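## Task

Shelf spots carry lot numbers on the shelf edge directly under them, and several spots may carry the same number. Bring one cardboard box from lot 451 and one from lot 434 onto the desk so that nothing overhangs its edge. Every other cardboard box must stay on the shelf where it started. If no box of a lot exists in the storeroom, skip that lot. The robot must not fall over or finish leaning, or the task fails.

## Robot and tools

Robot: a simulated Hello Robot Stretch 3 with a single arm. A two-wheeled base (0.33 m long, 0.34 m wide, rounded back) turns in place about a point 0.05 m behind its front edge and cannot move sideways. A lift rides a vertical mast, and a telescoping arm reaches out to the robot's right side, ending in a wrist (yaw, pitch, roll) and a two-finger gripper. To move the gripper forward or back, drive the base. With the arm in and the wrist folded, turning sweeps a 0.28 m radius; an unfolded level wrist reaches past that. Objects may occasionally get nudged by an outside push.

Frames: base frame has its origin on the floor between the drive wheels, x forward, y left, z up, in metres. hand_pose is reported in it, located where the closed fingertips meet. The odometry frame is the base frame at scene start; base_odometry counts wheel rotation only (slip counts as motion), heading in rad, positive left, -3.142 to 3.142.

Tool move: one action per call. base holds exactly one key: translate_m (relative drive in metres, forward positive, -3 to 3) or rotate_rad (relative turn in radians, left positive, -6.4 to 6.4), both measured from the last reported base position. joints is one object of absolute targets keyed by name: lift_m 0 to 1.1; arm_m 0 to 0.52 (extension); wrist_yaw_rad -1.345 to 4.42 (0 along the arm, positive toward the front); wrist_pitch_rad -1.57 to 0.451 (0 level, negative tips fingers down); wrist_roll_rad -2.911 to 2.918 (0 fingers side by side); gripper_m -0.089 to 0.179 (larger is wider; fingertip gap is about 0.007 m under this when almost shut, 0.025 m under when fully open); head_pan_rad -3.953 to 1.73 (0 forward, positive left, -1.57 looks along the arm); head_tilt_rad -1.53 to 0.419 (negative down). Optional: pace "default" or "max"; speeds, per-key top speeds up to the max values (translate 0.30 m/s, rotate 1.90 rad/s, lift 0.15 m/s, arm 0.40 m/s); contact_limits, placed only beside the matching command: arm_m, translate_m, rotate_rad take a motor_effort percent 1 to 100; lift_m takes {"down": n, "up": n}, 1 to 100, force beyond free motion (below about 12 may stop while moving freely). {"servos": "reboot"} goes alone and revives joints that shut off. cameras: list from head_camera, nav_camera, wrist_camera, all; omitted means all, [] means none. blocking: true/omitted waits until everything settles; false returns in about 0.5 s while motion continues. Unknown keys make a call invalid; out-of-range values get refused. A refused call, or an uncommanded stop, cancels later move, wait and finished_scene calls in the same reply. Base speed is capped at 0.10 m/s and 0.63 rad/s unless lift_m < 0.30, arm_m < 0.03 and wrist_yaw_rad > 2.54. Any move ends after 14 s (time_out).

wait(seconds 0 to 10, cameras) commands nothing and returns state and images, early if motions finish. stop(cameras) brakes all running motions; braked ones read "stopped" and may keep pressing. zoom_image(camera, region [x0,y0,x1,y1] in pixels, at most 504x504) enlarges part of that camera's latest image. finished_scene(scene: current scene number) ends the scene for good; the goal must then hold with no help.

Results: move reports "done" or the worst status. base_status/joint_status: done, moving, off_target (resting short, possibly still pushing), contact_stop (that joint goes slack until recommanded), time_out, torque_fault (servo off; reboot needed). on_its_own describes uncommanded behaviour; "held at" is a target. motor_effort in percent, positive toward higher values, bracket shows peak; wrist pitch tops near 45, roll near 72. base_tilt in degrees (forward/right positive, about 4 degree bias). turned_by_wheels vs turned_by_imu: trust the IMU when they differ by more than 0.15 rad. lidar_m: 12 sectors of 30 degrees, first straight ahead, going counter-clockwise (4th left, 7th behind, 10th right), seeing only a plane 0.17 m high, 0.15 to 12 m; "-" means nothing or too close. wrist_depth_mm and head_depth_mm: 7x7 grids of median depth, "-" for missing. Images: head_camera arrives rotated, turn it 90 degrees clockwise; nav_camera, 90 degrees counter-clockwise. Calibration lines give K and T_world_to_cam, with small errors.

Gripping: close to below the object's width to hold; open to at least 0.05 above its width to let go. Readings do not confirm a grasp; a stall guard can loosen a tight grip, so resend to squeeze.

Cautions: before folding the wrist (yaw to 3.0) or unfolding it, set lift 0.32 to 0.95, pitch -0.4, roll near 0; once folded lift may go to 0.25. With yaw below -0.4 keep pitch at -0.5 or lower. Wrist and head have no contact stop and fault after prolonged pushing. Pushing against something rigid with the gripper above about 0.45 m, or driving while holding or hooking a fixed object, can tip the robot; if tilt appears, back the gripper off. Avoid drops, releasing moving objects, slams, hard hits and heavy pushes. The simulation keeps running while you compose replies.

Each tool is called after "Emit:" by a JSON object that holds its "name" and its "arguments", one argument or row to a line.

## Session

Emit:
{"name": "move", "arguments": {
  "joints": {"head_pan_rad": -1.57, "head_tilt_rad": -0.15}
}}

Emit:
{"name": "move", "arguments": {
  "joints": {"head_pan_rad": -3.14},
  "cameras": ["nav_camera"]
}}

Emit:
{"name": "move", "arguments": {
  "joints": {"head_pan_rad": 1.4},
  "cameras": ["nav_camera"]
}}

Emit:
{"name": "move", "arguments": {
  "joints": {"head_pan_rad": 0},
  "cameras": ["nav_camera"]
}}

Scene clock: 1.23 s.
move: done
base_odometry: x=+0.000 y=+0.000 heading=+0.000
turned_by_wheels: +0.000
turned_by_imu: +0.000
base_tilt: forward=-0.3 right=-1.2
lidar_m: 0.73 0.72 0.85 1.53 2.66 1.26 1.01 1.12 1.81 1.62 1.39 0.83
head_depth_mm: 2085 2250 1898 2292 2306 2346 1863 / 2091 2133 2133 2140 2136 2042 1857 / 2057 2054 2142 2171 2196 2190 1804 / 1990 2002 2060 2103 2140 2154 1775 / 1926 1613 1934 2021 1974 1716 1706 / 1873 1776 1898 1930 1936 1824 1660 / 1811 1803 1868 1905 1946 1801 1699
base_status: not commanded
joint_positions: lift_m=+0.374 arm_m=+0.001 wrist_yaw_rad=+3.009 wrist_pitch_rad=-0.462 wrist_roll_rad=+0.000 gripper_m=+0.037 head_pan_rad=-1.607 head_tilt_rad=-0.149
joint_status: all done
measured_speeds: all 0
motor_effort: left_wheel=-0.6(0.7) right_wheel=+0.3(1.1) lift_m=+23.5(23.8) arm_m=-5.2(5.4) wrist_yaw_rad=-1.0(1.1) wrist_pitch_rad=+1.9(2.1) wrist_roll_rad=-0.2(0.3) gripper_m=+0.0(0.8) head_pan_rad=+3.0(5.3) head_tilt_rad=-3.1(8.6)
hand_pose: x=+0.0076 y=+0.0712 z=+0.3774 quat_wxyz=(+0.207, +0.697, +0.116, +0.676) (m; base frame)
wrist_depth_mm: - 138 - - - 855 - / - 151 - - - 969 - / - 167 925 - - 947 - / 832 769 203 807 804 800 762 / 698 675 211 656 652 661 661 / 600 601 126 573 129 577 580 / 523 544 289 354 502 513 511
pictures: head_camera (sideways), nav_camera (sideways), wrist_camera
camera_calibration:
head_camera: T_world_to_cam=[[-0.0427921, 0.0978895, -0.994277, 1.31008], [0.995062, -0.085035, -0.0511979, 0.0602073], [-0.0895601, -0.991558, -0.0937673, 0.0781215], [0, 0, 0, 1]] pos_world=[0.00314767, -0.0456612, 1.31299]
nav_camera: T_world_to_cam=[[0.0126676, -0.122719, 0.992361, -1.24885], [-0.99959, 0.0239348, 0.0157198, 0.0358437], [-0.0256811, -0.992153, -0.122366, 0.112632], [0, 0, 0, 1]] pos_world=[0.0545416, -0.0423682, 1.25253]
wrist_camera: T_world_to_cam=[[0.994963, -0.0965217, -0.0270514, 0.016197], [-0.0806635, -0.610724, -0.787724, 0.37395], [0.0595115, 0.785938, -0.615434, 0.342021], [0, 0, 0, 1]] pos_world=[-0.00630544, -0.0388635, 0.505499]

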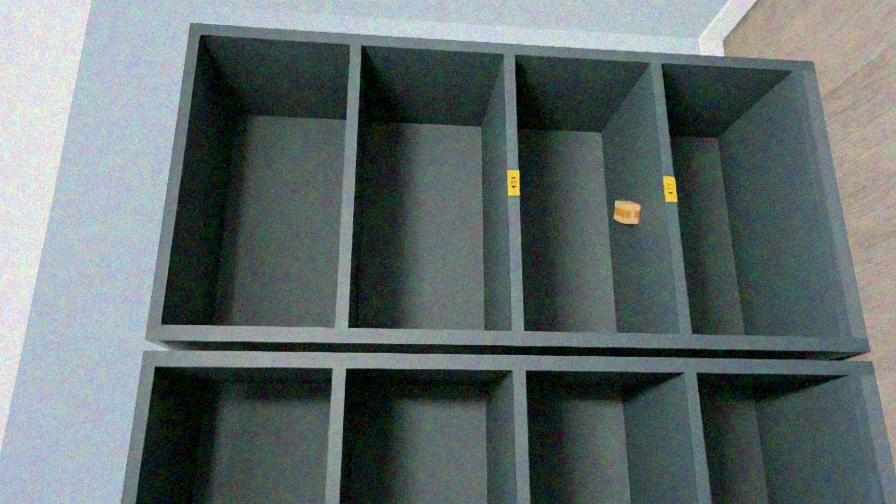

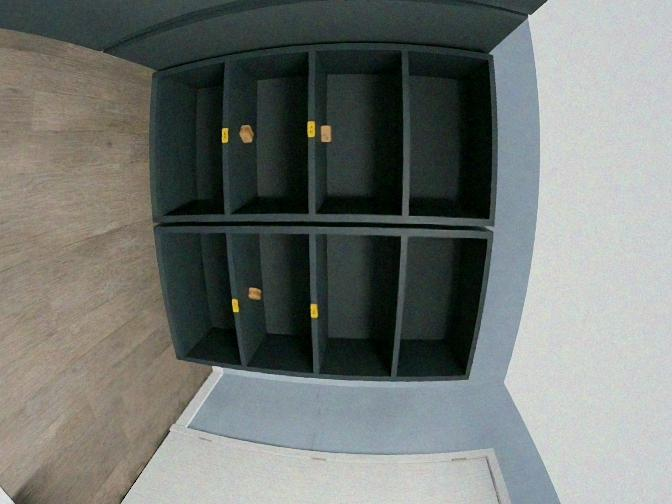

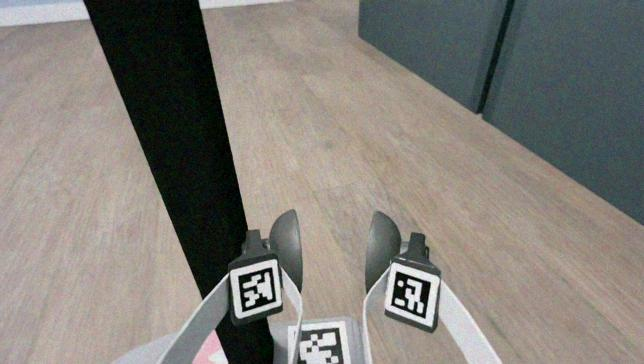

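Scene clock: 3.53 s.
move: done
base_odometry: x=+0.000 y=+0.000 heading=+0.000
turned_by_wheels: +0.000
turned_by_imu: +0.000
base_tilt: forward=-0.3 right=-1.2
lidar_m: 0.72 0.73 0.85 1.53 2.66 1.25 1.01 1.11 1.81 1.63 1.39 0.83
head_depth_mm: 1631 1674 1701 1734 1767 1195 1667 / 1566 1597 1646 1691 1703 1187 1069 / 1534 1560 1589 1637 1663 1178 956 / 1483 1519 1553 1575 1601 1167 907 / 1446 1471 1505 1530 1561 1164 869 / 1406 1430 1450 1493 1521 1160 864 / 1368 1389 1406 1437 1469 1150 828
base_status: not commanded
joint_positions: lift_m=+0.374 arm_m=+0.001 wrist_yaw_rad=+3.009 wrist_pitch_rad=-0.462 wrist_roll_rad=+0.000 gripper_m=+0.037 head_pan_rad=-3.148 head_tilt_rad=-0.150
joint_status: all done
measured_speeds: translate_m=+0.000 rotate_rad=+0.000 lift_m=+0.000 arm_m=+0.000 wrist_yaw_rad=+0.000 wrist_pitch_rad=+0.000 wrist_roll_rad=+0.000 head_pan_rad=+0.024 head_tilt_rad=+0.000
motor_effort: left_wheel=-0.5(1.0) right_wheel=+0.3(1.2) lift_m=+23.0(24.1) arm_m=-9.1(9.1) wrist_yaw_rad=+0.5(2.1) wrist_pitch_rad=+1.8(2.0) wrist_roll_rad=-0.1(0.3) gripper_m=+0.9(0.9) head_pan_rad=+3.9(5.2) head_tilt_rad=-2.5(3.2)
hand_pose: x=+0.0076 y=+0.0712 z=+0.3774 quat_wxyz=(+0.207, +0.697, +0.116, +0.676) (m; base frame)
wrist_depth_mm: - 138 - - - 874 - / - 150 - - - 973 - / - 167 925 - - 923 - / 843 756 203 831 797 800 768 / 705 673 212 665 654 668 661 / 602 593 126 572 128 582 581 / 526 534 286 355 505 514 512
pictures: nav_camera (sideways)
camera_calibration:
nav_camera: T_world_to_cam=[[-0.12339, -0.0162841, 0.992225, -1.24788], [-0.00568443, 0.999861, 0.0157025, 0.0297443], [-0.992342, -0.00370271, -0.123465, 0.119988], [0, 0, 0, 1]] pos_world=[-0.0347371, -0.0496164, 1.25253]

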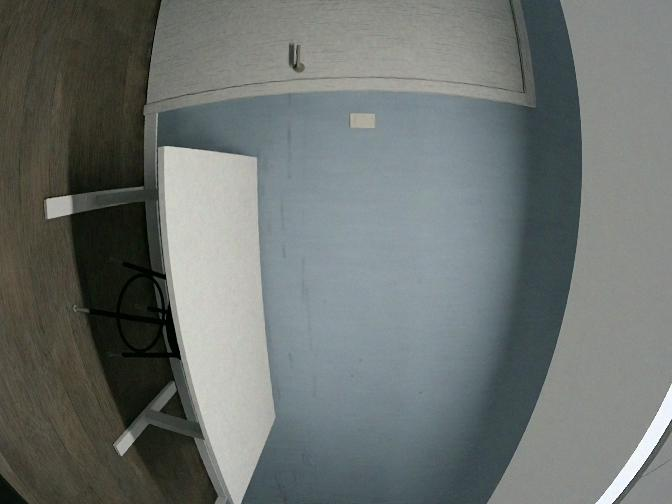

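Scene clock: 7.00 s.
move: done
base_odometry: x=+0.000 y=+0.000 heading=+0.000
turned_by_wheels: +0.000
turned_by_imu: +0.000
base_tilt: forward=-0.3 right=-1.1
lidar_m: 0.72 0.73 0.85 1.53 2.65 1.26 1.01 1.11 1.82 1.62 1.39 0.83
head_depth_mm: 960 959 960 966 969 976 978 / 1194 1117 1127 1134 1132 1141 1144 / 2023 1344 1353 1361 1372 1384 1385 / 2244 2661 1692 1713 1737 1724 1689 / - 2619 2657 2731 2752 2559 1813 / - 2506 2540 2585 2652 2515 1822 / - 2375 2407 2454 2504 2492 1800
base_status: not commanded
joint_positions: lift_m=+0.374 arm_m=+0.001 wrist_yaw_rad=+3.009 wrist_pitch_rad=-0.462 wrist_roll_rad=+0.000 gripper_m=+0.037 head_pan_rad=+1.408 head_tilt_rad=-0.150
joint_status: all done
measured_speeds: translate_m=+0.000 rotate_rad=+0.000 lift_m=+0.000 arm_m=+0.000 wrist_yaw_rad=+0.000 wrist_pitch_rad=+0.000 wrist_roll_rad=+0.000 head_pan_rad=-0.024 head_tilt_rad=+0.000
motor_effort: left_wheel=-0.3(0.8) right_wheel=+0.6(1.1) lift_m=+24.2(24.3) arm_m=-13.2(13.4) wrist_yaw_rad=-0.5(1.6) wrist_pitch_rad=+2.0(2.1) wrist_roll_rad=-0.1(0.3) gripper_m=+0.5(1.1) head_pan_rad=-2.7(7.3) head_tilt_rad=-2.3(3.2)
hand_pose: x=+0.0076 y=+0.0712 z=+0.3774 quat_wxyz=(+0.207, +0.697, +0.116, +0.676) (m; base frame)
wrist_depth_mm: - 139 - - - 860 - / - 151 - - - 992 - / - 167 900 - - 946 - / 835 759 203 810 796 782 756 / 689 674 211 664 642 667 666 / 600 604 126 570 129 575 574 / 528 539 290 355 501 511 514
pictures: nav_camera (sideways)
camera_calibration:
nav_camera: T_world_to_cam=[[0.00313587, 0.124524, 0.992212, -1.24865], [0.988552, -0.150064, 0.0157089, 0.0237442], [0.150851, 0.980803, -0.123569, 0.113112], [0, 0, 0, 1]] pos_world=[-0.0366198, 0.048109, 1.25252]

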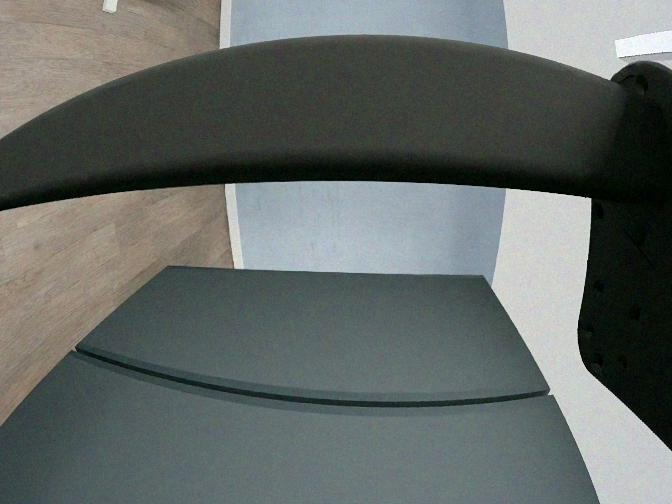

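Scene clock: 8.20 s.
move: done
base_odometry: x=+0.000 y=+0.000 heading=+0.000
turned_by_wheels: +0.000
turned_by_imu: +0.000
base_tilt: forward=-0.4 right=-1.1
lidar_m: 0.72 0.73 0.85 1.53 2.65 1.26 1.01 1.11 1.81 1.62 1.40 0.83
head_depth_mm: 738 758 772 795 816 835 857 / 715 729 750 765 783 804 825 / 691 704 720 738 753 772 791 / 678 690 698 716 740 750 767 / 645 661 673 686 703 720 732 / 627 640 652 666 680 692 709 / 609 620 633 643 658 672 686
base_status: not commanded
joint_positions: lift_m=+0.374 arm_m=+0.001 wrist_yaw_rad=+3.009 wrist_pitch_rad=-0.462 wrist_roll_rad=+0.000 gripper_m=+0.037 head_pan_rad=-0.034 head_tilt_rad=-0.150
joint_status: all done
measured_speeds: all 0
motor_effort: left_wheel=+0.0(0.7) right_wheel=+0.2(0.9) lift_m=+23.7(24.3) arm_m=-13.5(13.7) wrist_yaw_rad=-0.6(1.3) wrist_pitch_rad=+1.9(2.0) wrist_roll_rad=-0.2(0.2) gripper_m=+0.9(0.9) head_pan_rad=+3.3(6.3) head_tilt_rad=-1.5(3.4)
hand_pose: x=+0.0076 y=+0.0712 z=+0.3774 quat_wxyz=(+0.207, +0.697, +0.116, +0.676) (m; base frame)
wrist_depth_mm: - 139 - - - 852 - / - 150 - - - 959 - / - 167 923 - - 935 - / 846 771 203 819 791 804 763 / 696 671 211 662 663 671 667 / 603 598 126 577 129 581 569 / 525 538 289 354 508 512 511
pictures: nav_camera (sideways)
camera_calibration:
nav_camera: T_world_to_cam=[[0.123895, 0.0129042, 0.992211, -1.24938], [-0.0217058, -0.999641, 0.0157112, 0.0298063], [0.992058, -0.0234833, -0.12357, 0.108024], [0, 0, 0, 1]] pos_world=[0.0482722, 0.0484546, 1.25252]

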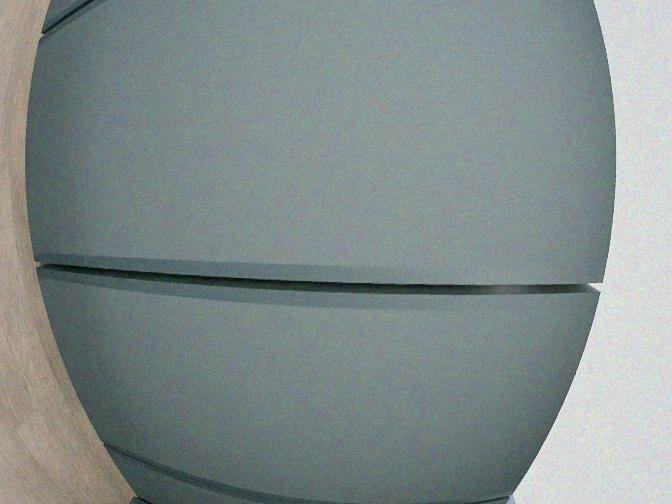

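Emit:
{"name": "move", "arguments": {
  "joints": {"head_pan_rad": -1.6, "head_tilt_rad": -0.35},
  "cameras": ["head_camera", "nav_camera"]
}}

Emit:
{"name": "zoom_image", "arguments": {
  "camera": "nav_camera",
  "region": [170, 90, 370, 210]
}}

Emit:
{"name": "zoom_image", "arguments": {
  "camera": "nav_camera",
  "region": [200, 240, 380, 360]
}}

Emit:
{"name": "move", "arguments": {
  "joints": {"head_pan_rad": 0.9, "head_tilt_rad": -0.2},
  "cameras": ["nav_camera"]
}}

Emit:
{"name": "move", "arguments": {
  "joints": {"head_pan_rad": -0.8, "head_tilt_rad": -0.2},
  "cameras": ["nav_camera"]
}}

Scene clock: 23.07 s.
move: done
base_odometry: x=+0.000 y=+0.000 heading=+0.000
turned_by_wheels: +0.000
turned_by_imu: +0.000
base_tilt: forward=-0.3 right=-1.2
lidar_m: 0.72 0.73 0.85 1.53 2.66 1.25 1.01 1.11 1.81 1.62 1.39 0.83
head_depth_mm: 1693 1787 2281 2431 2381 1907 1489 / 1817 1974 2025 2065 2106 1889 1471 / 1871 2020 2100 2261 2341 1870 1470 / 1838 1937 2052 2186 2215 1871 1465 / 1772 1853 1961 2093 2077 1865 1454 / 1418 1507 1666 1900 1832 1806 1449 / 1684 1761 1850 1973 2052 1771 1440
base_status: not commanded
joint_positions: lift_m=+0.374 arm_m=+0.001 wrist_yaw_rad=+3.009 wrist_pitch_rad=-0.462 wrist_roll_rad=+0.000 gripper_m=+0.037 head_pan_rad=-1.635 head_tilt_rad=-0.356
joint_status: all done
measured_speeds: all 0
motor_effort: left_wheel=-0.2(0.7) right_wheel=+0.6(1.1) lift_m=+23.8(24.6) arm_m=-12.6(13.3) wrist_yaw_rad=+0.6(1.4) wrist_pitch_rad=+1.9(2.0) wrist_roll_rad=+0.0(0.4) gripper_m=+0.4(1.0) head_pan_rad=+3.6(5.0) head_tilt_rad=-0.8(6.2)
hand_pose: x=+0.0076 y=+0.0712 z=+0.3774 quat_wxyz=(+0.207, +0.697, +0.116, +0.676) (m; base frame)
wrist_depth_mm: - 139 - - - 867 - / - 150 - - - 962 - / - 167 918 - - 933 - / 836 759 204 814 812 785 771 / 692 673 212 663 656 671 662 / 599 598 126 567 129 584 579 / 523 539 287 352 506 515 504
pictures: head_camera (sideways), nav_camera (sideways)
camera_calibration:
head_camera: T_world_to_cam=[[-0.0269832, 0.300775, -0.953313, 1.25634], [0.993008, -0.101572, -0.0601532, 0.071914], [-0.114923, -0.948271, -0.295931, 0.341392], [0, 0, 0, 1]] pos_world=[0.00172251, -0.0468373, 1.30304]
nav_camera: T_world_to_cam=[[-0.00378901, -0.323909, 0.946081, -1.1883], [-0.998702, 0.0492846, 0.0128738, 0.0395146], [-0.0507972, -0.944804, -0.323675, 0.374806], [0, 0, 0, 1]] pos_world=[0.054, -0.0327299, 1.24503]

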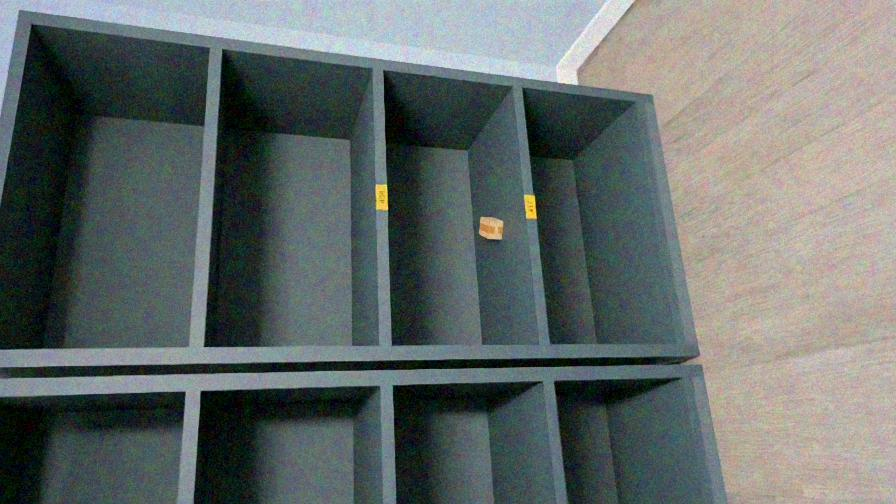

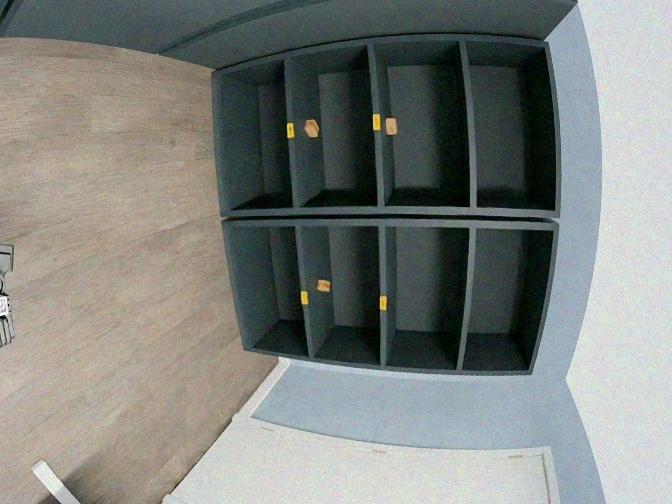

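Scaled by 2.520 from the camera's 672x504 image, which has a finer 792x594 frame.

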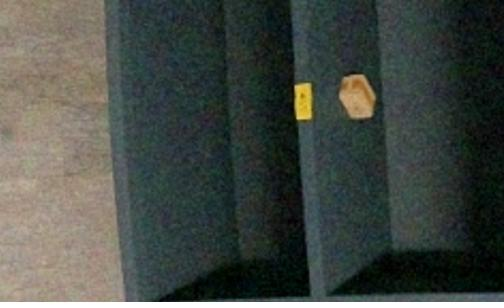

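Scaled by 2.800 from the camera's 672x504 image, which has a finer 792x594 frame.

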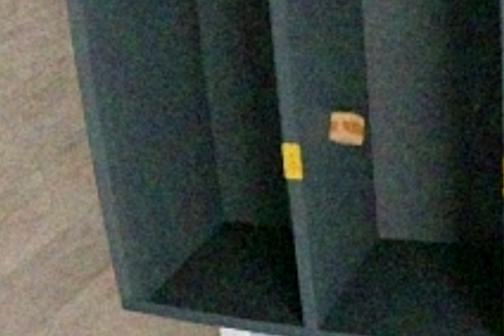

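Scene clock: 25.70 s.
move: done
base_odometry: x=+0.000 y=+0.000 heading=+0.000
turned_by_wheels: +0.000
turned_by_imu: +0.000
base_tilt: forward=-0.4 right=-1.3
lidar_m: 0.73 0.72 0.85 1.53 2.67 1.25 1.01 1.11 1.82 1.63 1.39 0.83
head_depth_mm: 647 660 671 686 699 714 730 / 694 708 721 738 753 771 787 / 747 760 778 799 813 833 858 / 805 825 846 867 893 918 939 / 880 900 930 951 980 1007 1039 / 965 994 1025 1058 1094 1125 1157 / 1070 1106 1149 1181 1231 1270 1317
base_status: not commanded
joint_positions: lift_m=+0.374 arm_m=+0.001 wrist_yaw_rad=+3.009 wrist_pitch_rad=-0.462 wrist_roll_rad=+0.000 gripper_m=+0.037 head_pan_rad=+0.908 head_tilt_rad=-0.200
joint_status: all done
measured_speeds: translate_m=+0.000 rotate_rad=+0.000 lift_m=+0.000 arm_m=+0.000 wrist_yaw_rad=+0.000 wrist_pitch_rad=+0.000 wrist_roll_rad=+0.000 head_pan_rad=-0.024 head_tilt_rad=+0.000
motor_effort: left_wheel=-0.1(0.8) right_wheel=+0.3(1.3) lift_m=+24.3(24.8) arm_m=-13.1(13.6) wrist_yaw_rad=+0.1(1.7) wrist_pitch_rad=+1.9(2.1) wrist_roll_rad=-0.1(0.3) gripper_m=+0.5(1.0) head_pan_rad=-3.1(6.0) head_tilt_rad=+5.6(10.8)
hand_pose: x=+0.0076 y=+0.0712 z=+0.3774 quat_wxyz=(+0.207, +0.697, +0.116, +0.676) (m; base frame)
wrist_depth_mm: - 139 - - - 854 - / - 151 - - - 972 - / - 167 920 - - 926 - / 836 756 204 802 810 795 761 / 702 664 212 661 658 665 658 / 594 587 126 565 129 580 574 / 527 537 289 356 503 513 506
pictures: nav_camera (sideways)
camera_calibration:
nav_camera: T_world_to_cam=[[0.0928679, 0.14675, 0.984805, -1.23942], [0.796132, -0.604935, 0.0150682, 0.025662], [0.597954, 0.782635, -0.173012, 0.174731], [0, 0, 0, 1]] pos_world=[-0.00980907, 0.0606584, 1.25043]

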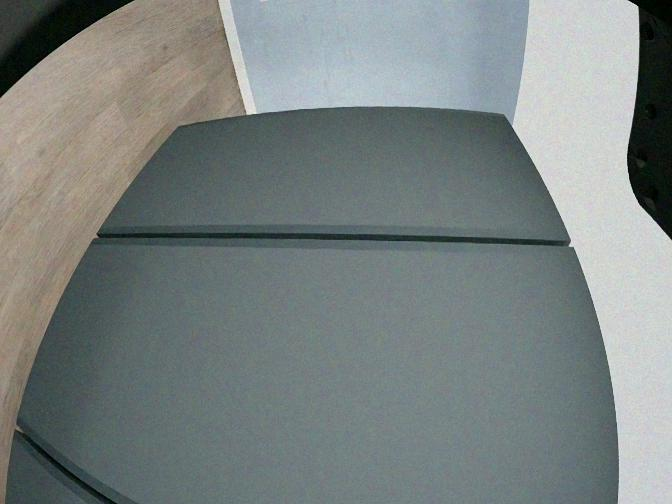

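Scene clock: 28.00 s.
move: done
base_odometry: x=+0.000 y=+0.000 heading=+0.000
turned_by_wheels: +0.000
turned_by_imu: +0.000
base_tilt: forward=-0.3 right=-1.2
lidar_m: 0.73 0.73 0.85 1.53 2.66 1.26 1.01 1.11 1.81 1.63 1.39 0.83
head_depth_mm: 1819 1831 1895 1919 1966 1982 1644 / 1919 1841 1964 2016 2047 2103 1688 / 2046 1595 1661 1720 1790 1872 1743 / 2012 1345 1400 1463 1528 1592 1601 / 1101 1125 1161 1202 1245 1289 1342 / 942 968 995 1028 1063 1091 1125 / 831 851 869 893 918 942 968
base_status: not commanded
joint_positions: lift_m=+0.374 arm_m=+0.001 wrist_yaw_rad=+3.009 wrist_pitch_rad=-0.462 wrist_roll_rad=+0.000 gripper_m=+0.037 head_pan_rad=-0.808 head_tilt_rad=-0.200
joint_status: all done
measured_speeds: translate_m=+0.000 rotate_rad=+0.000 lift_m=+0.000 arm_m=+0.000 wrist_yaw_rad=+0.000 wrist_pitch_rad=+0.000 wrist_roll_rad=+0.000 head_pan_rad=+0.024 head_tilt_rad=+0.000
motor_effort: left_wheel=-0.2(0.8) right_wheel=+0.3(1.2) lift_m=+24.6(25.2) arm_m=-12.7(13.5) wrist_yaw_rad=-0.8(1.6) wrist_pitch_rad=+1.9(2.0) wrist_roll_rad=-0.1(0.5) gripper_m=+0.1(1.0) head_pan_rad=+3.7(4.9) head_tilt_rad=+6.6(9.4)
hand_pose: x=+0.0076 y=+0.0712 z=+0.3774 quat_wxyz=(+0.207, +0.697, +0.116, +0.676) (m; base frame)
wrist_depth_mm: - 139 - - - 864 - / - 151 - - - 983 - / - 167 913 - - 932 - / 845 761 203 810 798 791 760 / 696 675 211 665 660 677 673 / 602 600 126 574 128 576 579 / 527 535 286 354 501 509 507
pictures: nav_camera (sideways)
camera_calibration:
nav_camera: T_world_to_cam=[[0.13154, -0.112947, 0.984855, -1.2398], [-0.713925, -0.70006, 0.0150684, 0.0349156], [0.687756, -0.705095, -0.172722, 0.173852], [0, 0, 0, 1]] pos_world=[0.0684431, 0.00699347, 1.25053]

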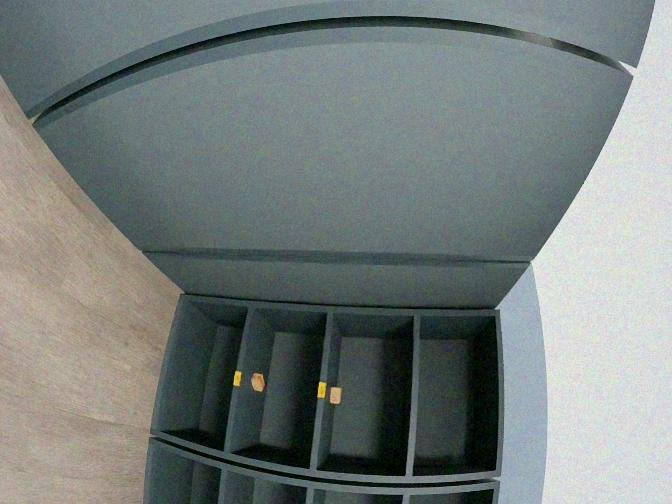

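Emit:
{"name": "move", "arguments": {
  "joints": {"head_pan_rad": -1.35, "head_tilt_rad": -0.2},
  "cameras": ["head_camera"]
}}

Emit:
{"name": "zoom_image", "arguments": {
  "camera": "head_camera",
  "region": [430, 50, 680, 200]
}}

Emit:
{"name": "zoom_image", "arguments": {
  "camera": "head_camera",
  "region": [430, 340, 730, 504]
}}

Scene clock: 37.97 s.
move: done
base_odometry: x=+0.000 y=+0.000 heading=+0.000
turned_by_wheels: +0.000
turned_by_imu: +0.000
base_tilt: forward=-0.3 right=-1.2
lidar_m: 0.73 0.73 0.85 1.53 2.66 1.26 1.01 1.12 1.80 1.63 1.39 0.83
head_depth_mm: 1888 1947 1988 2043 2092 2137 1738 / 1876 1926 1980 2031 2102 2126 1735 / 1879 1557 1557 1669 1668 1906 1723 / 1867 1916 1960 2008 2029 1996 1713 / 1845 1918 1938 1998 2057 2081 1710 / 1857 1904 1959 1986 2037 2066 1712 / 1844 1876 1930 1992 1971 1975 1682
base_status: not commanded
joint_positions: lift_m=+0.374 arm_m=+0.001 wrist_yaw_rad=+3.009 wrist_pitch_rad=-0.462 wrist_roll_rad=+0.000 gripper_m=+0.037 head_pan_rad=-1.360 head_tilt_rad=-0.200
joint_status: all done
measured_speeds: all 0
motor_effort: left_wheel=-0.4(0.6) right_wheel=+1.0(1.0) lift_m=+25.3(25.4) arm_m=-12.8(13.2) wrist_yaw_rad=+0.8(2.1) wrist_pitch_rad=+1.9(2.0) wrist_roll_rad=-0.1(0.3) gripper_m=+0.4(0.8) head_pan_rad=-1.2(4.9) head_tilt_rad=+5.0(7.1)
hand_pose: x=+0.0076 y=+0.0712 z=+0.3774 quat_wxyz=(+0.207, +0.697, +0.116, +0.676) (m; base frame)
wrist_depth_mm: - 138 - - - 859 - / - 151 - - - 975 - / - 167 942 - - 940 - / 839 769 203 813 810 788 760 / 699 673 211 667 643 678 660 / 607 594 126 571 129 575 583 / 522 540 288 355 497 513 513
pictures: head_camera (sideways)
camera_calibration:
head_camera: T_world_to_cam=[[-0.075927, 0.133767, -0.9881, 1.30214], [0.985145, 0.163138, -0.0536147, 0.0634646], [0.154025, -0.977493, -0.144166, 0.142308], [0, 0, 0, 1]] pos_world=[0.0144268, -0.045431, 1.31056]

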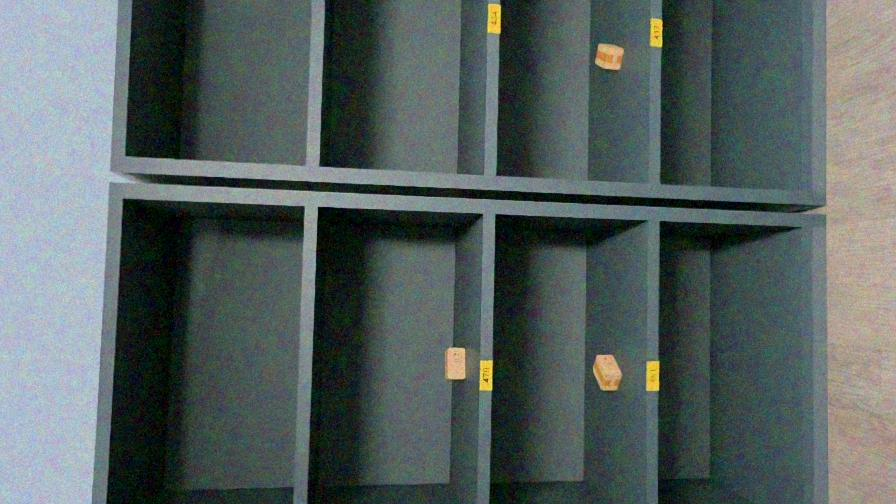

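Scaled by 2.016 from the camera's 896x504 image, which has a finer 1280x720 frame.

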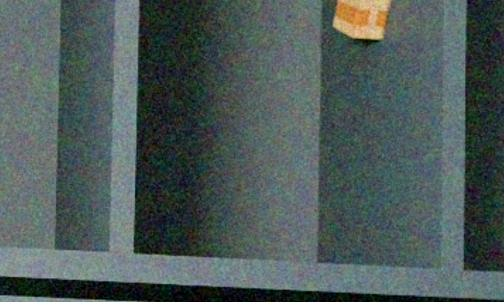

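Scaled by 1.680 from the camera's 896x504 image, which has a finer 1280x720 frame.

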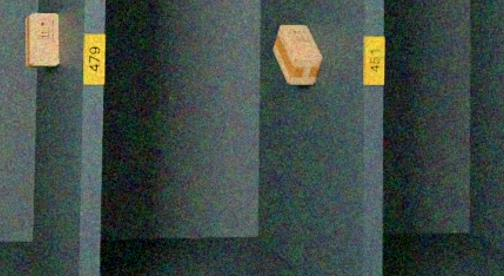

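Emit:
{"name": "zoom_image", "arguments": {
  "camera": "head_camera",
  "region": [470, 0, 680, 90]
}}

Scaled by 2.400 from the camera's 896x504 image, which has a finer 1280x720 frame.

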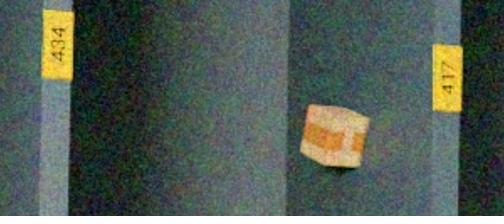

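Emit:
{"name": "move", "arguments": {
  "base": {"rotate_rad": -1.29},
  "joints": {"lift_m": 0.6},
  "pace": "max",
  "cameras": []
}}

Emit:
{"name": "move", "arguments": {
  "joints": {"head_pan_rad": 0, "head_tilt_rad": -0.35},
  "cameras": ["head_camera"]
}}

Scene clock: 83.07 s.
move: done
base_odometry: x=+0.000 y=+0.000 heading=-1.290
turned_by_wheels: -1.290
turned_by_imu: -1.268
base_tilt: forward=-0.3 right=-1.2
lidar_m: 1.63 0.97 0.74 0.72 0.77 1.10 2.66 1.64 1.01 1.11 1.61 1.96
head_depth_mm: 1349 1373 1409 1447 1482 1089 827 / 1376 1411 1449 1487 1512 1078 857 / 1407 1463 1498 1543 1576 1200 891 / 1439 1481 1527 1574 1602 1663 1687 / 1481 1522 1552 1590 1663 1709 1715 / 1526 1564 1607 1653 1712 1770 1702 / 1581 1612 1669 1718 1765 1820 1690
base_status: done
joint_positions: lift_m=+0.600 arm_m=+0.001 wrist_yaw_rad=+3.009 wrist_pitch_rad=-0.463 wrist_roll_rad=+0.000 gripper_m=+0.037 head_pan_rad=-1.350 head_tilt_rad=-0.200
joint_status: all done
measured_speeds: all 0
motor_effort: left_wheel=+6.9(12.1) right_wheel=-9.3(13.6) lift_m=+29.7(32.7) arm_m=-12.4(13.6) wrist_yaw_rad=-0.6(1.4) wrist_pitch_rad=+2.1(2.2) wrist_roll_rad=-0.1(0.3) gripper_m=+0.4(0.9) head_pan_rad=+3.1(4.2) head_tilt_rad=+3.9(5.0)
hand_pose: x=+0.0076 y=+0.0711 z=+0.6028 quat_wxyz=(+0.208, +0.697, +0.117, +0.676) (m; base frame)
wrist_depth_mm: - 139 - - - - - / - 150 161 - 792 - - / 850 167 176 - - - - / 954 186 193 - - - - / - - 212 943 940 967 973 / 865 859 126 822 129 828 835 / 757 756 287 751 728 738 734
pictures: none
No camera images: "cameras" was empty.

Scene clock: 84.23 s.
move: done
base_odometry: x=+0.000 y=+0.000 heading=-1.290
turned_by_wheels: +0.000
turned_by_imu: +0.000
base_tilt: forward=-0.3 right=-1.3
lidar_m: 1.62 0.97 0.74 0.72 0.77 1.09 2.66 1.64 1.01 1.11 1.61 1.96
head_depth_mm: 1661 1796 1915 2029 2162 1818 1484 / 1403 1450 1563 1669 1829 1818 1488 / 1755 1842 1941 2059 1902 1830 1472 / 1762 1854 1943 2062 2118 1853 1463 / 1774 1850 1962 2097 2213 1856 1461 / 1773 1861 1957 2043 2082 1857 1450 / 1470 1506 1602 1662 1771 1747 1455
base_status: not commanded
joint_positions: lift_m=+0.600 arm_m=+0.001 wrist_yaw_rad=+3.009 wrist_pitch_rad=-0.463 wrist_roll_rad=+0.000 gripper_m=+0.037 head_pan_rad=+0.035 head_tilt_rad=-0.349
joint_status: all done
measured_speeds: all 0
motor_effort: left_wheel=+7.4(7.5) right_wheel=-9.5(9.7) lift_m=+28.5(29.9) arm_m=-12.7(13.8) wrist_yaw_rad=-0.8(1.3) wrist_pitch_rad=+2.1(2.1) wrist_roll_rad=-0.2(0.4) gripper_m=+0.7(0.9) head_pan_rad=-2.6(5.9) head_tilt_rad=-3.5(7.7)
hand_pose: x=+0.0076 y=+0.0711 z=+0.6028 quat_wxyz=(+0.208, +0.697, +0.117, +0.676) (m; base frame)
wrist_depth_mm: - 138 - - - - - / - 151 161 - 806 - - / 863 167 175 - - - - / 949 186 193 - - - - / - - 212 964 949 957 948 / 856 858 126 829 129 837 844 / 762 753 286 738 730 746 745
pictures: head_camera (sideways)
camera_calibration:
head_camera: T_world_to_cam=[[-0.290288, -0.0564159, -0.955275, 1.26049], [0.0031905, 0.998198, -0.0599203, 0.0776246], [0.956934, -0.020442, -0.289585, 0.326603], [0, 0, 0, 1]] pos_world=[0.0531213, 0.000303575, 1.30335]

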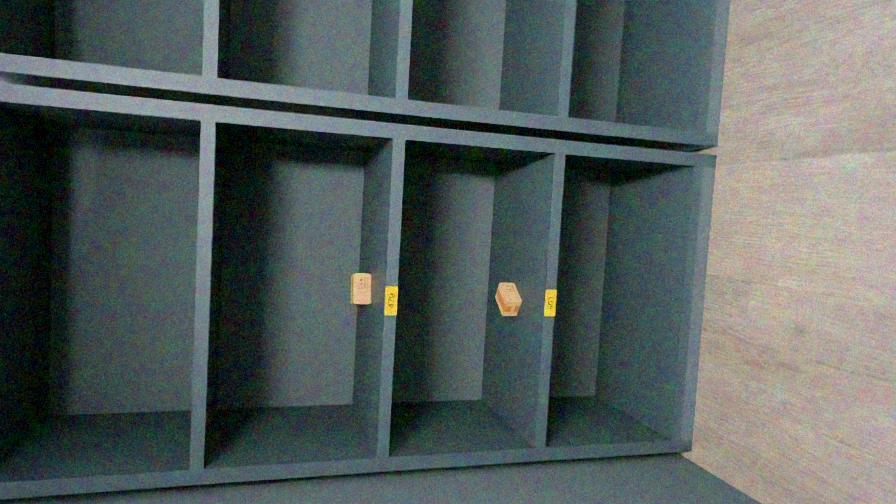

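Emit:
{"name": "move", "arguments": {
  "base": {"translate_m": 0.87},
  "joints": {"head_pan_rad": -1.57, "head_tilt_rad": -0.6},
  "pace": "max",
  "cameras": []
}}

Emit:
{"name": "move", "arguments": {
  "base": {"rotate_rad": 1.57},
  "pace": "max",
  "cameras": []
}}

Emit:
{"name": "move", "arguments": {
  "joints": {"wrist_yaw_rad": 0, "gripper_m": 0.179, "lift_m": 0.66}
}}

Scene clock: 121.50 s.
move: done
base_odometry: x=+0.241 y=-0.836 heading=-1.290
turned_by_wheels: +0.000
turned_by_imu: +0.000
base_tilt: forward=-0.2 right=-1.2
lidar_m: 1.13 0.91 0.69 0.67 0.71 1.02 3.50 1.62 1.43 1.59 1.39 0.79
head_depth_mm: 1290 1426 1587 1788 1898 1501 1246 / 1301 1429 1572 1782 1862 1489 1241 / 1304 1439 1588 1781 1857 1474 1231 / 1314 1442 1603 1784 1844 1468 1233 / 1323 1457 1607 1815 1834 1455 1224 / 1332 1452 1620 1812 1819 1459 1221 / 1363 1487 1654 1861 1801 1452 1214
base_status: done
joint_positions: lift_m=+0.600 arm_m=+0.001 wrist_yaw_rad=+3.009 wrist_pitch_rad=-0.463 wrist_roll_rad=+0.000 gripper_m=+0.037 head_pan_rad=-1.570 head_tilt_rad=-0.600
joint_status: all done
measured_speeds: all 0
motor_effort: left_wheel=+2.2(12.2) right_wheel=+6.0(10.6) lift_m=+30.4(31.5) arm_m=-11.8(13.2) wrist_yaw_rad=+0.4(2.1) wrist_pitch_rad=+2.1(2.2) wrist_roll_rad=-0.3(0.3) gripper_m=+0.7(0.9) head_pan_rad=+3.3(5.2) head_tilt_rad=+3.4(9.1)
hand_pose: x=+0.0076 y=+0.0711 z=+0.6028 quat_wxyz=(+0.208, +0.697, +0.117, +0.676) (m; base frame)
wrist_depth_mm: - 138 - - - 680 - / - 151 161 - 752 743 - / 798 166 175 - 834 - - / 896 185 192 - 911 - - / 969 955 211 921 952 959 944 / 855 867 126 830 128 835 827 / 765 753 288 751 732 753 730
pictures: none
No camera images: "cameras" was empty.

Scene clock: 124.93 s.
move: done
base_odometry: x=+0.241 y=-0.836 heading=+0.280
turned_by_wheels: +1.570
turned_by_imu: +1.544
base_tilt: forward=-0.5 right=-1.1
lidar_m: 0.67 0.71 1.00 3.49 1.70 1.43 1.59 1.39 0.79 1.06 0.92 0.69
head_depth_mm: 780 752 766 831 978 1366 1236 / 982 1057 914 1054 998 1119 1218 / 986 1082 896 1318 1098 1358 1233 / 988 1086 884 1325 1087 1392 1229 / 994 1091 868 1311 1116 1372 1222 / 1002 1092 864 1324 1110 1371 1218 / 1001 1097 911 1334 1100 1361 1211
base_status: done
joint_positions: lift_m=+0.600 arm_m=+0.001 wrist_yaw_rad=+3.009 wrist_pitch_rad=-0.463 wrist_roll_rad=+0.000 gripper_m=+0.037 head_pan_rad=-1.570 head_tilt_rad=-0.600
joint_status: not commanded
measured_speeds: all 0
motor_effort: left_wheel=-9.0(12.7) right_wheel=+7.7(13.1) lift_m=+30.1(31.0) arm_m=-13.0(13.6) wrist_yaw_rad=-1.0(1.6) wrist_pitch_rad=+2.1(2.2) wrist_roll_rad=+0.1(0.3) gripper_m=+0.3(1.1) head_pan_rad=+2.6(4.1) head_tilt_rad=+3.1(4.1)
hand_pose: x=+0.0076 y=+0.0711 z=+0.6028 quat_wxyz=(+0.208, +0.697, +0.117, +0.676) (m; base frame)
wrist_depth_mm: - 139 - - - - - / - 150 - - - - - / - 168 - - - - - / - - 204 - - - - / - - 211 948 933 960 - / 868 865 126 823 129 835 835 / 761 756 286 751 725 742 735
pictures: none
No camera images: "cameras" was empty.

Scene clock: 127.43 s.
move: done
base_odometry: x=+0.241 y=-0.836 heading=+0.280
turned_by_wheels: +0.000
turned_by_imu: +0.000
base_tilt: forward=-0.2 right=-1.4
lidar_m: 0.67 0.71 1.00 3.49 1.70 1.43 1.59 1.38 0.79 1.06 0.92 0.69
head_depth_mm: 782 750 765 831 977 1380 1234 / 988 1056 913 1055 1005 1116 1208 / 984 1078 899 1317 1096 1349 1235 / 990 1083 886 1318 1088 1387 1225 / 994 1089 872 1317 1114 1375 1219 / 996 1095 863 1320 1114 1373 1220 / 1000 1100 912 1328 1100 1360 1211
base_status: not commanded
joint_positions: lift_m=+0.660 arm_m=+0.001 wrist_yaw_rad=+0.003 wrist_pitch_rad=-0.463 wrist_roll_rad=+0.000 gripper_m=+0.179 head_pan_rad=-1.570 head_tilt_rad=-0.600
joint_status: all done
measured_speeds: all 0
motor_effort: left_wheel=-8.7(9.3) right_wheel=+7.9(9.7) lift_m=+24.2(33.8) arm_m=-12.0(13.3) wrist_yaw_rad=-3.0(6.2) wrist_pitch_rad=+2.1(2.2) wrist_roll_rad=-0.1(0.3) gripper_m=+0.2(85.3) head_pan_rad=+2.7(4.1) head_tilt_rad=+2.5(3.5)
hand_pose: x=-0.0208 y=-0.3641 z=+0.6628 quat_wxyz=(+0.689, +0.163, -0.688, -0.161) (m; base frame)
wrist_depth_mm: - - - - - - - / - - - - - 545 - / - - - - - 546 - / - - - - - 636 - / - 147 - - 986 679 - / - 140 880 - 827 800 - / 118 795 809 796 800 775 105
pictures: head_camera (sideways), nav_camera (sideways), wrist_camera
camera_calibration:
head_camera: T_world_to_cam=[[-0.046811, 0.519775, -0.85302, 1.12557], [0.997501, -0.020912, -0.067482, 0.0813529], [-0.0529138, -0.854047, -0.517497, 0.629347], [0, 0, 0, 1]] pos_world=[0.0048406, -0.0458498, 1.29131]
nav_camera: T_world_to_cam=[[0.0175727, -0.54239, 0.839943, -1.04994], [-0.999786, -0.0186854, 0.0088508, 0.0448014], [0.0108941, -0.839919, -0.542602, 0.659338], [0, 0, 0, 1]] pos_world=[0.0560593, -0.0148512, 1.23925]
wrist_camera: T_world_to_cam=[[-0.998882, -0.0387491, -0.0270623, -0.0103721], [-0.0025994, 0.616754, -0.787151, 0.778788], [0.0471922, -0.786201, -0.616166, 0.289299], [0, 0, 0, 1]] pos_world=[-0.0219888, -0.253276, 0.791]

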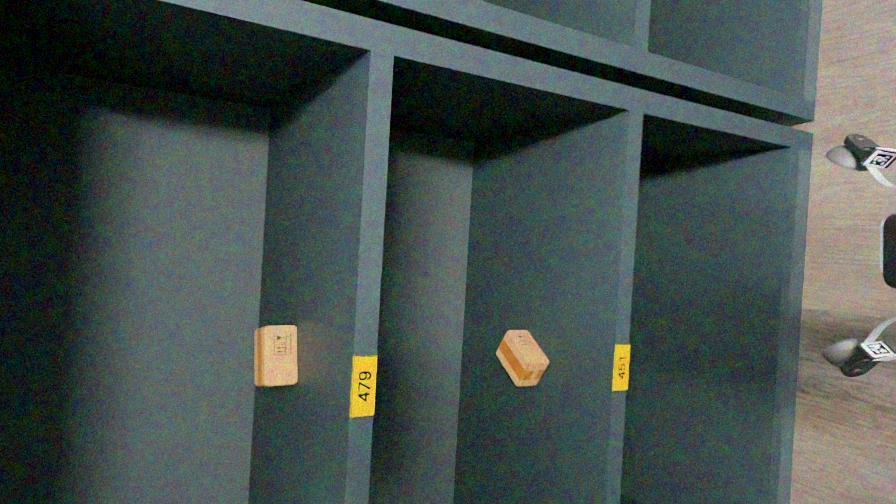

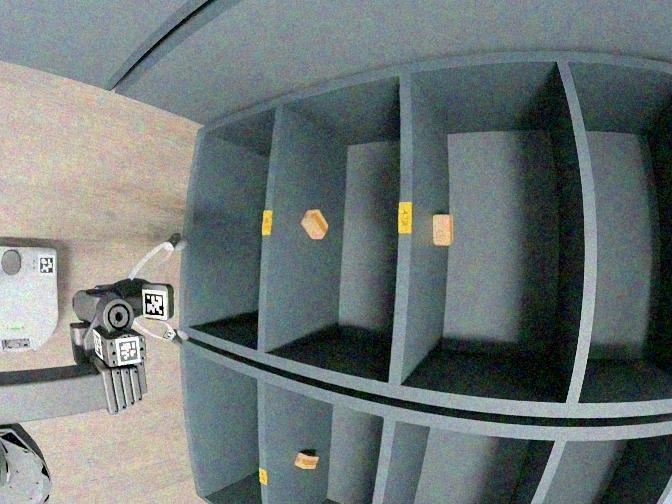

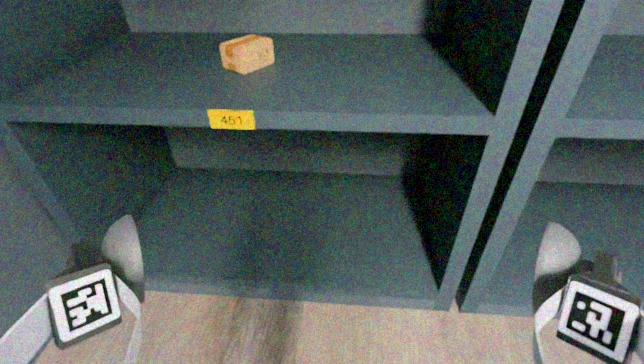

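Emit:
{"name": "zoom_image", "arguments": {
  "camera": "wrist_camera",
  "region": [190, 20, 310, 90]
}}

Emit:
{"name": "zoom_image", "arguments": {
  "camera": "head_camera",
  "region": [460, 300, 600, 410]
}}

Scaled by 4.200.

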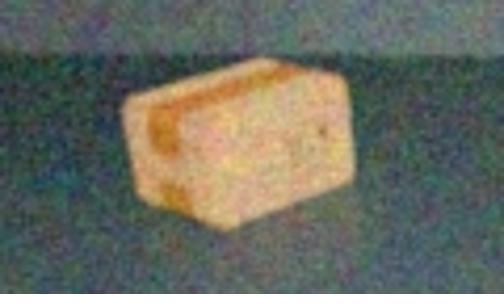

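Scaled by 3.600 from the camera's 896x504 image, which has a finer 1280x720 frame.

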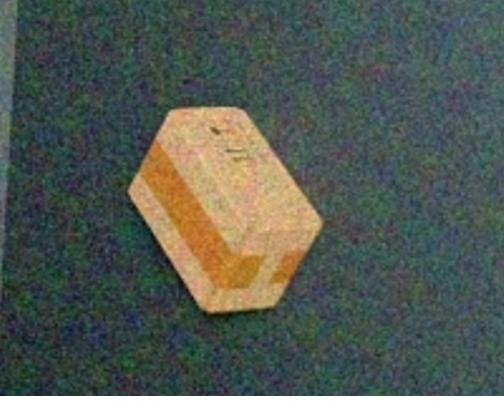

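Emit:
{"name": "move", "arguments": {
  "base": {"rotate_rad": -0.26},
  "joints": {"wrist_yaw_rad": -0.3, "wrist_pitch_rad": -0.3, "lift_m": 0.64},
  "cameras": []
}}

Emit:
{"name": "move", "arguments": {
  "base": {"translate_m": 0.43}
}}

Scene clock: 187.47 s.
move: done
base_odometry: x=+0.241 y=-0.836 heading=+0.020
turned_by_wheels: -0.260
turned_by_imu: -0.256
base_tilt: forward=-0.3 right=-1.2
lidar_m: 0.67 0.67 0.80 1.48 2.38 1.43 1.59 1.41 1.36 0.79 1.12 0.76
head_depth_mm: 1084 1198 1001 1453 1241 1411 1254 / 663 1147 920 1422 1188 1402 1235 / 649 716 788 888 1061 1321 1236 / 877 935 830 1073 1049 1266 1197 / 992 1088 873 1312 1081 1377 1218 / 972 1063 855 1291 1073 1367 1202 / 952 1036 845 1264 1066 1327 1185
base_status: done
joint_positions: lift_m=+0.640 arm_m=+0.001 wrist_yaw_rad=-0.297 wrist_pitch_rad=-0.321 wrist_roll_rad=+0.000 gripper_m=+0.179 head_pan_rad=-1.570 head_tilt_rad=-0.600
joint_status: all done
measured_speeds: all 0
motor_effort: left_wheel=+7.9(11.5) right_wheel=-8.5(12.3) lift_m=+30.9(30.9) arm_m=-12.2(12.2) wrist_yaw_rad=-3.9(6.9) wrist_pitch_rad=+3.5(6.1) wrist_roll_rad=-0.2(0.3) gripper_m=+0.7(1.1) head_pan_rad=+2.7(3.2) head_tilt_rad=+2.3(2.4)
hand_pose: x=-0.0905 y=-0.3707 z=+0.6749 quat_wxyz=(+0.674, +0.009, -0.707, -0.216) (m; base frame)
wrist_depth_mm: - - 511 - - - - / - - 711 - - - - / - - 583 - - - - / - - 830 - - - - / - - - - - - - / - 140 886 808 - - - / - - 805 843 883 843 105
pictures: none
No camera images: "cameras" was empty.

Scene clock: 192.90 s.
move: done
base_odometry: x=+0.671 y=-0.827 heading=+0.020
turned_by_wheels: +0.000
turned_by_imu: +0.000
base_tilt: forward=-0.2 right=-1.2
lidar_m: 0.26 0.26 0.31 0.57 3.59 1.83 2.01 1.71 0.93 1.12 0.48 0.29
head_depth_mm: 1001 1070 926 1162 1108 1258 1244 / 981 1082 918 1326 1105 1402 1237 / 953 1051 899 1301 1098 1358 1222 / 934 1023 871 1274 1071 1317 1195 / 913 1001 877 1248 1082 1301 1171 / 894 981 861 1211 1072 1265 1162 / 877 959 849 1168 1031 935 1118
base_status: done
joint_positions: lift_m=+0.640 arm_m=+0.001 wrist_yaw_rad=-0.297 wrist_pitch_rad=-0.321 wrist_roll_rad=+0.000 gripper_m=+0.179 head_pan_rad=-1.570 head_tilt_rad=-0.600
joint_status: not commanded
measured_speeds: all 0
motor_effort: left_wheel=+5.3(13.0) right_wheel=+3.5(10.3) lift_m=+23.3(31.2) arm_m=-12.8(13.5) wrist_yaw_rad=-2.4(4.7) wrist_pitch_rad=+3.4(3.6) wrist_roll_rad=-0.1(0.3) gripper_m=+0.3(1.2) head_pan_rad=+2.1(3.2) head_tilt_rad=+0.6(2.0)
hand_pose: x=-0.0905 y=-0.3707 z=+0.6749 quat_wxyz=(+0.674, +0.009, -0.707, -0.216) (m; base frame)
wrist_depth_mm: - - - 924 - 611 - / - - - 953 - 649 - / - - 614 - - 720 - / - - - - - - - / - 146 - - - - - / - 139 - - 914 955 - / - - - - 847 848 105
pictures: head_camera (sideways), nav_camera (sideways), wrist_camera
camera_calibration:
head_camera: T_world_to_cam=[[-0.046811, 0.519775, -0.85302, 1.12557], [0.997501, -0.020912, -0.067482, 0.0813529], [-0.0529138, -0.854047, -0.517497, 0.629347], [0, 0, 0, 1]] pos_world=[0.0048406, -0.0458498, 1.29131]
nav_camera: T_world_to_cam=[[0.0175727, -0.54239, 0.839943, -1.04994], [-0.999786, -0.0186854, 0.0088508, 0.0448014], [0.0108941, -0.839919, -0.542602, 0.659338], [0, 0, 0, 1]] pos_world=[0.0560593, -0.0148512, 1.23925]
wrist_camera: T_world_to_cam=[[-0.966639, 0.255214, -0.0217849, 0.0284415], [0.145712, 0.477955, -0.866214, 0.807507], [-0.210658, -0.840491, -0.499197, 0.172458], [0, 0, 0, 1]] pos_world=[-0.0538413, -0.248261, 0.786185]

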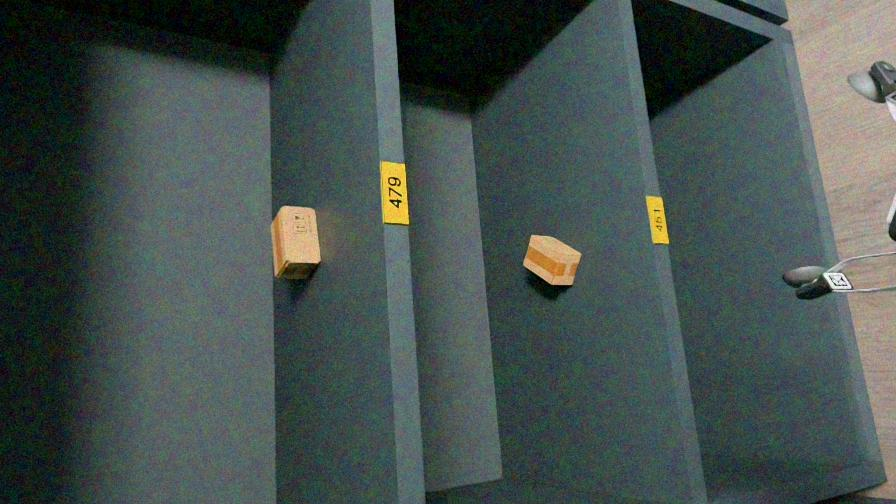

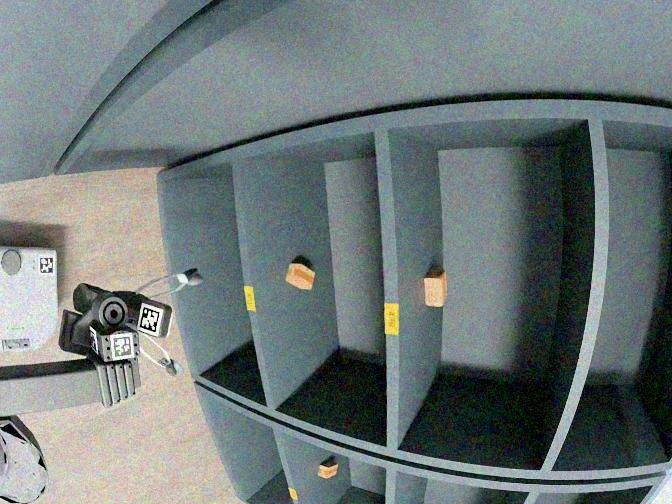

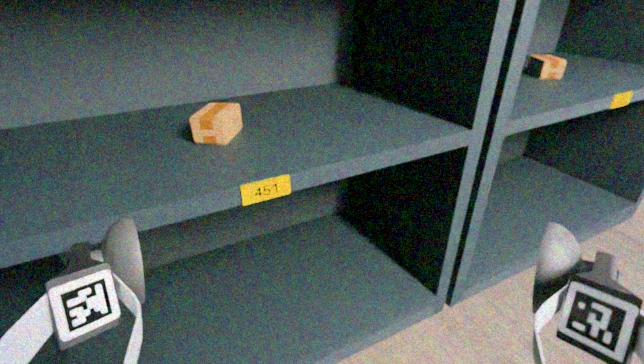

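Emit:
{"name": "move", "arguments": {
  "base": {"translate_m": 0.08},
  "joints": {"wrist_yaw_rad": -0.4, "arm_m": 0.3}
}}

Scene clock: 214.93 s.
move: done
base_odometry: x=+0.751 y=-0.825 heading=+0.020
turned_by_wheels: +0.000
turned_by_imu: +0.001
base_tilt: forward=-0.2 right=-1.3
lidar_m: 0.18 0.18 0.21 0.40 3.60 1.91 2.08 1.78 0.97 1.10 0.33 0.20
head_depth_mm: 984 1089 926 1297 1108 1327 1251 / 960 1059 914 1320 1109 1289 423 / 937 1034 878 1287 1100 548 1191 / 921 1012 885 1270 1069 575 1186 / 899 988 875 1229 1079 1272 1173 / 881 964 861 1196 1072 1162 1144 / 857 929 796 695 800 893 992
base_status: done
joint_positions: lift_m=+0.640 arm_m=+0.300 wrist_yaw_rad=-0.397 wrist_pitch_rad=-0.321 wrist_roll_rad=+0.000 gripper_m=+0.179 head_pan_rad=-1.570 head_tilt_rad=-0.600
joint_status: all done
measured_speeds: all 0
motor_effort: left_wheel=+2.8(9.6) right_wheel=+6.0(12.0) lift_m=+27.9(28.8) arm_m=+13.7(15.0) wrist_yaw_rad=-3.4(7.0) wrist_pitch_rad=+3.4(3.6) wrist_roll_rad=+0.1(0.3) gripper_m=+0.5(1.1) head_pan_rad=+1.4(2.6) head_tilt_rad=-0.5(1.4)
hand_pose: x=-0.1126 y=-0.6622 z=+0.6750 quat_wxyz=(+0.662, -0.027, -0.706, -0.249) (m; base frame)
wrist_depth_mm: - - - - 710 - - / - - - - 758 - - / - - - - - - - / - - 391 - - - 480 / - 143 371 - - - - / - 140 321 317 321 - - / 269 275 284 282 307 - 105
pictures: head_camera (sideways), nav_camera (sideways), wrist_camera
camera_calibration:
head_camera: T_world_to_cam=[[-0.046811, 0.519775, -0.85302, 1.12557], [0.997501, -0.020912, -0.067482, 0.0813529], [-0.0529138, -0.854047, -0.517497, 0.629347], [0, 0, 0, 1]] pos_world=[0.0048406, -0.0458498, 1.29131]
nav_camera: T_world_to_cam=[[0.0175727, -0.54239, 0.839943, -1.04994], [-0.999786, -0.0186854, 0.0088508, 0.0448014], [0.0108941, -0.839919, -0.542602, 0.659338], [0, 0, 0, 1]] pos_world=[0.0560593, -0.0148512, 1.23925]
wrist_camera: T_world_to_cam=[[-0.936394, 0.350276, -0.021764, 0.14783], [0.192497, 0.460771, -0.866392, 0.944153], [-0.293448, -0.815473, -0.49889, -0.0700339], [0, 0, 0, 1]] pos_world=[-0.0638708, -0.54393, 0.786284]

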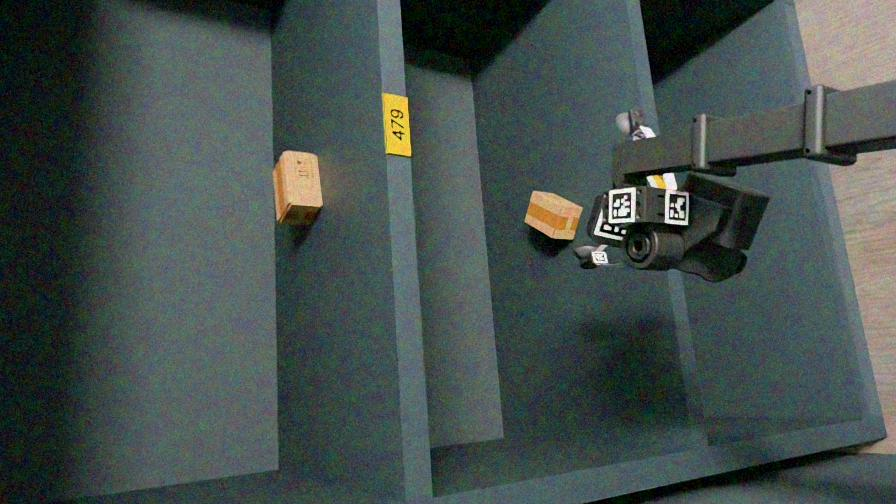

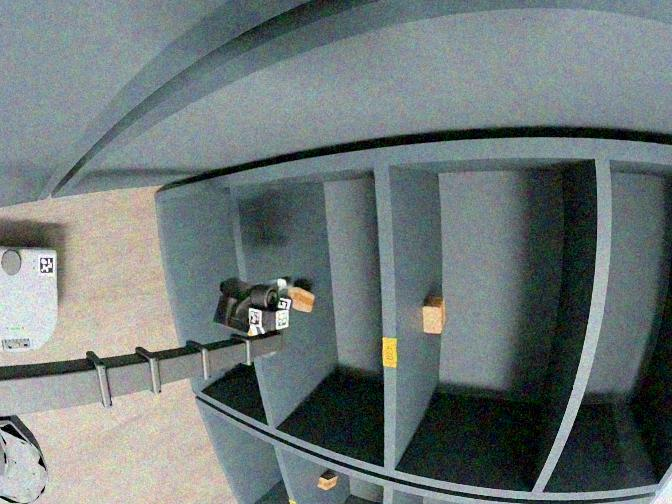

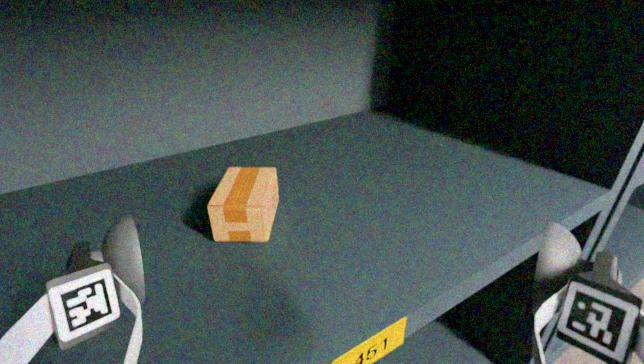

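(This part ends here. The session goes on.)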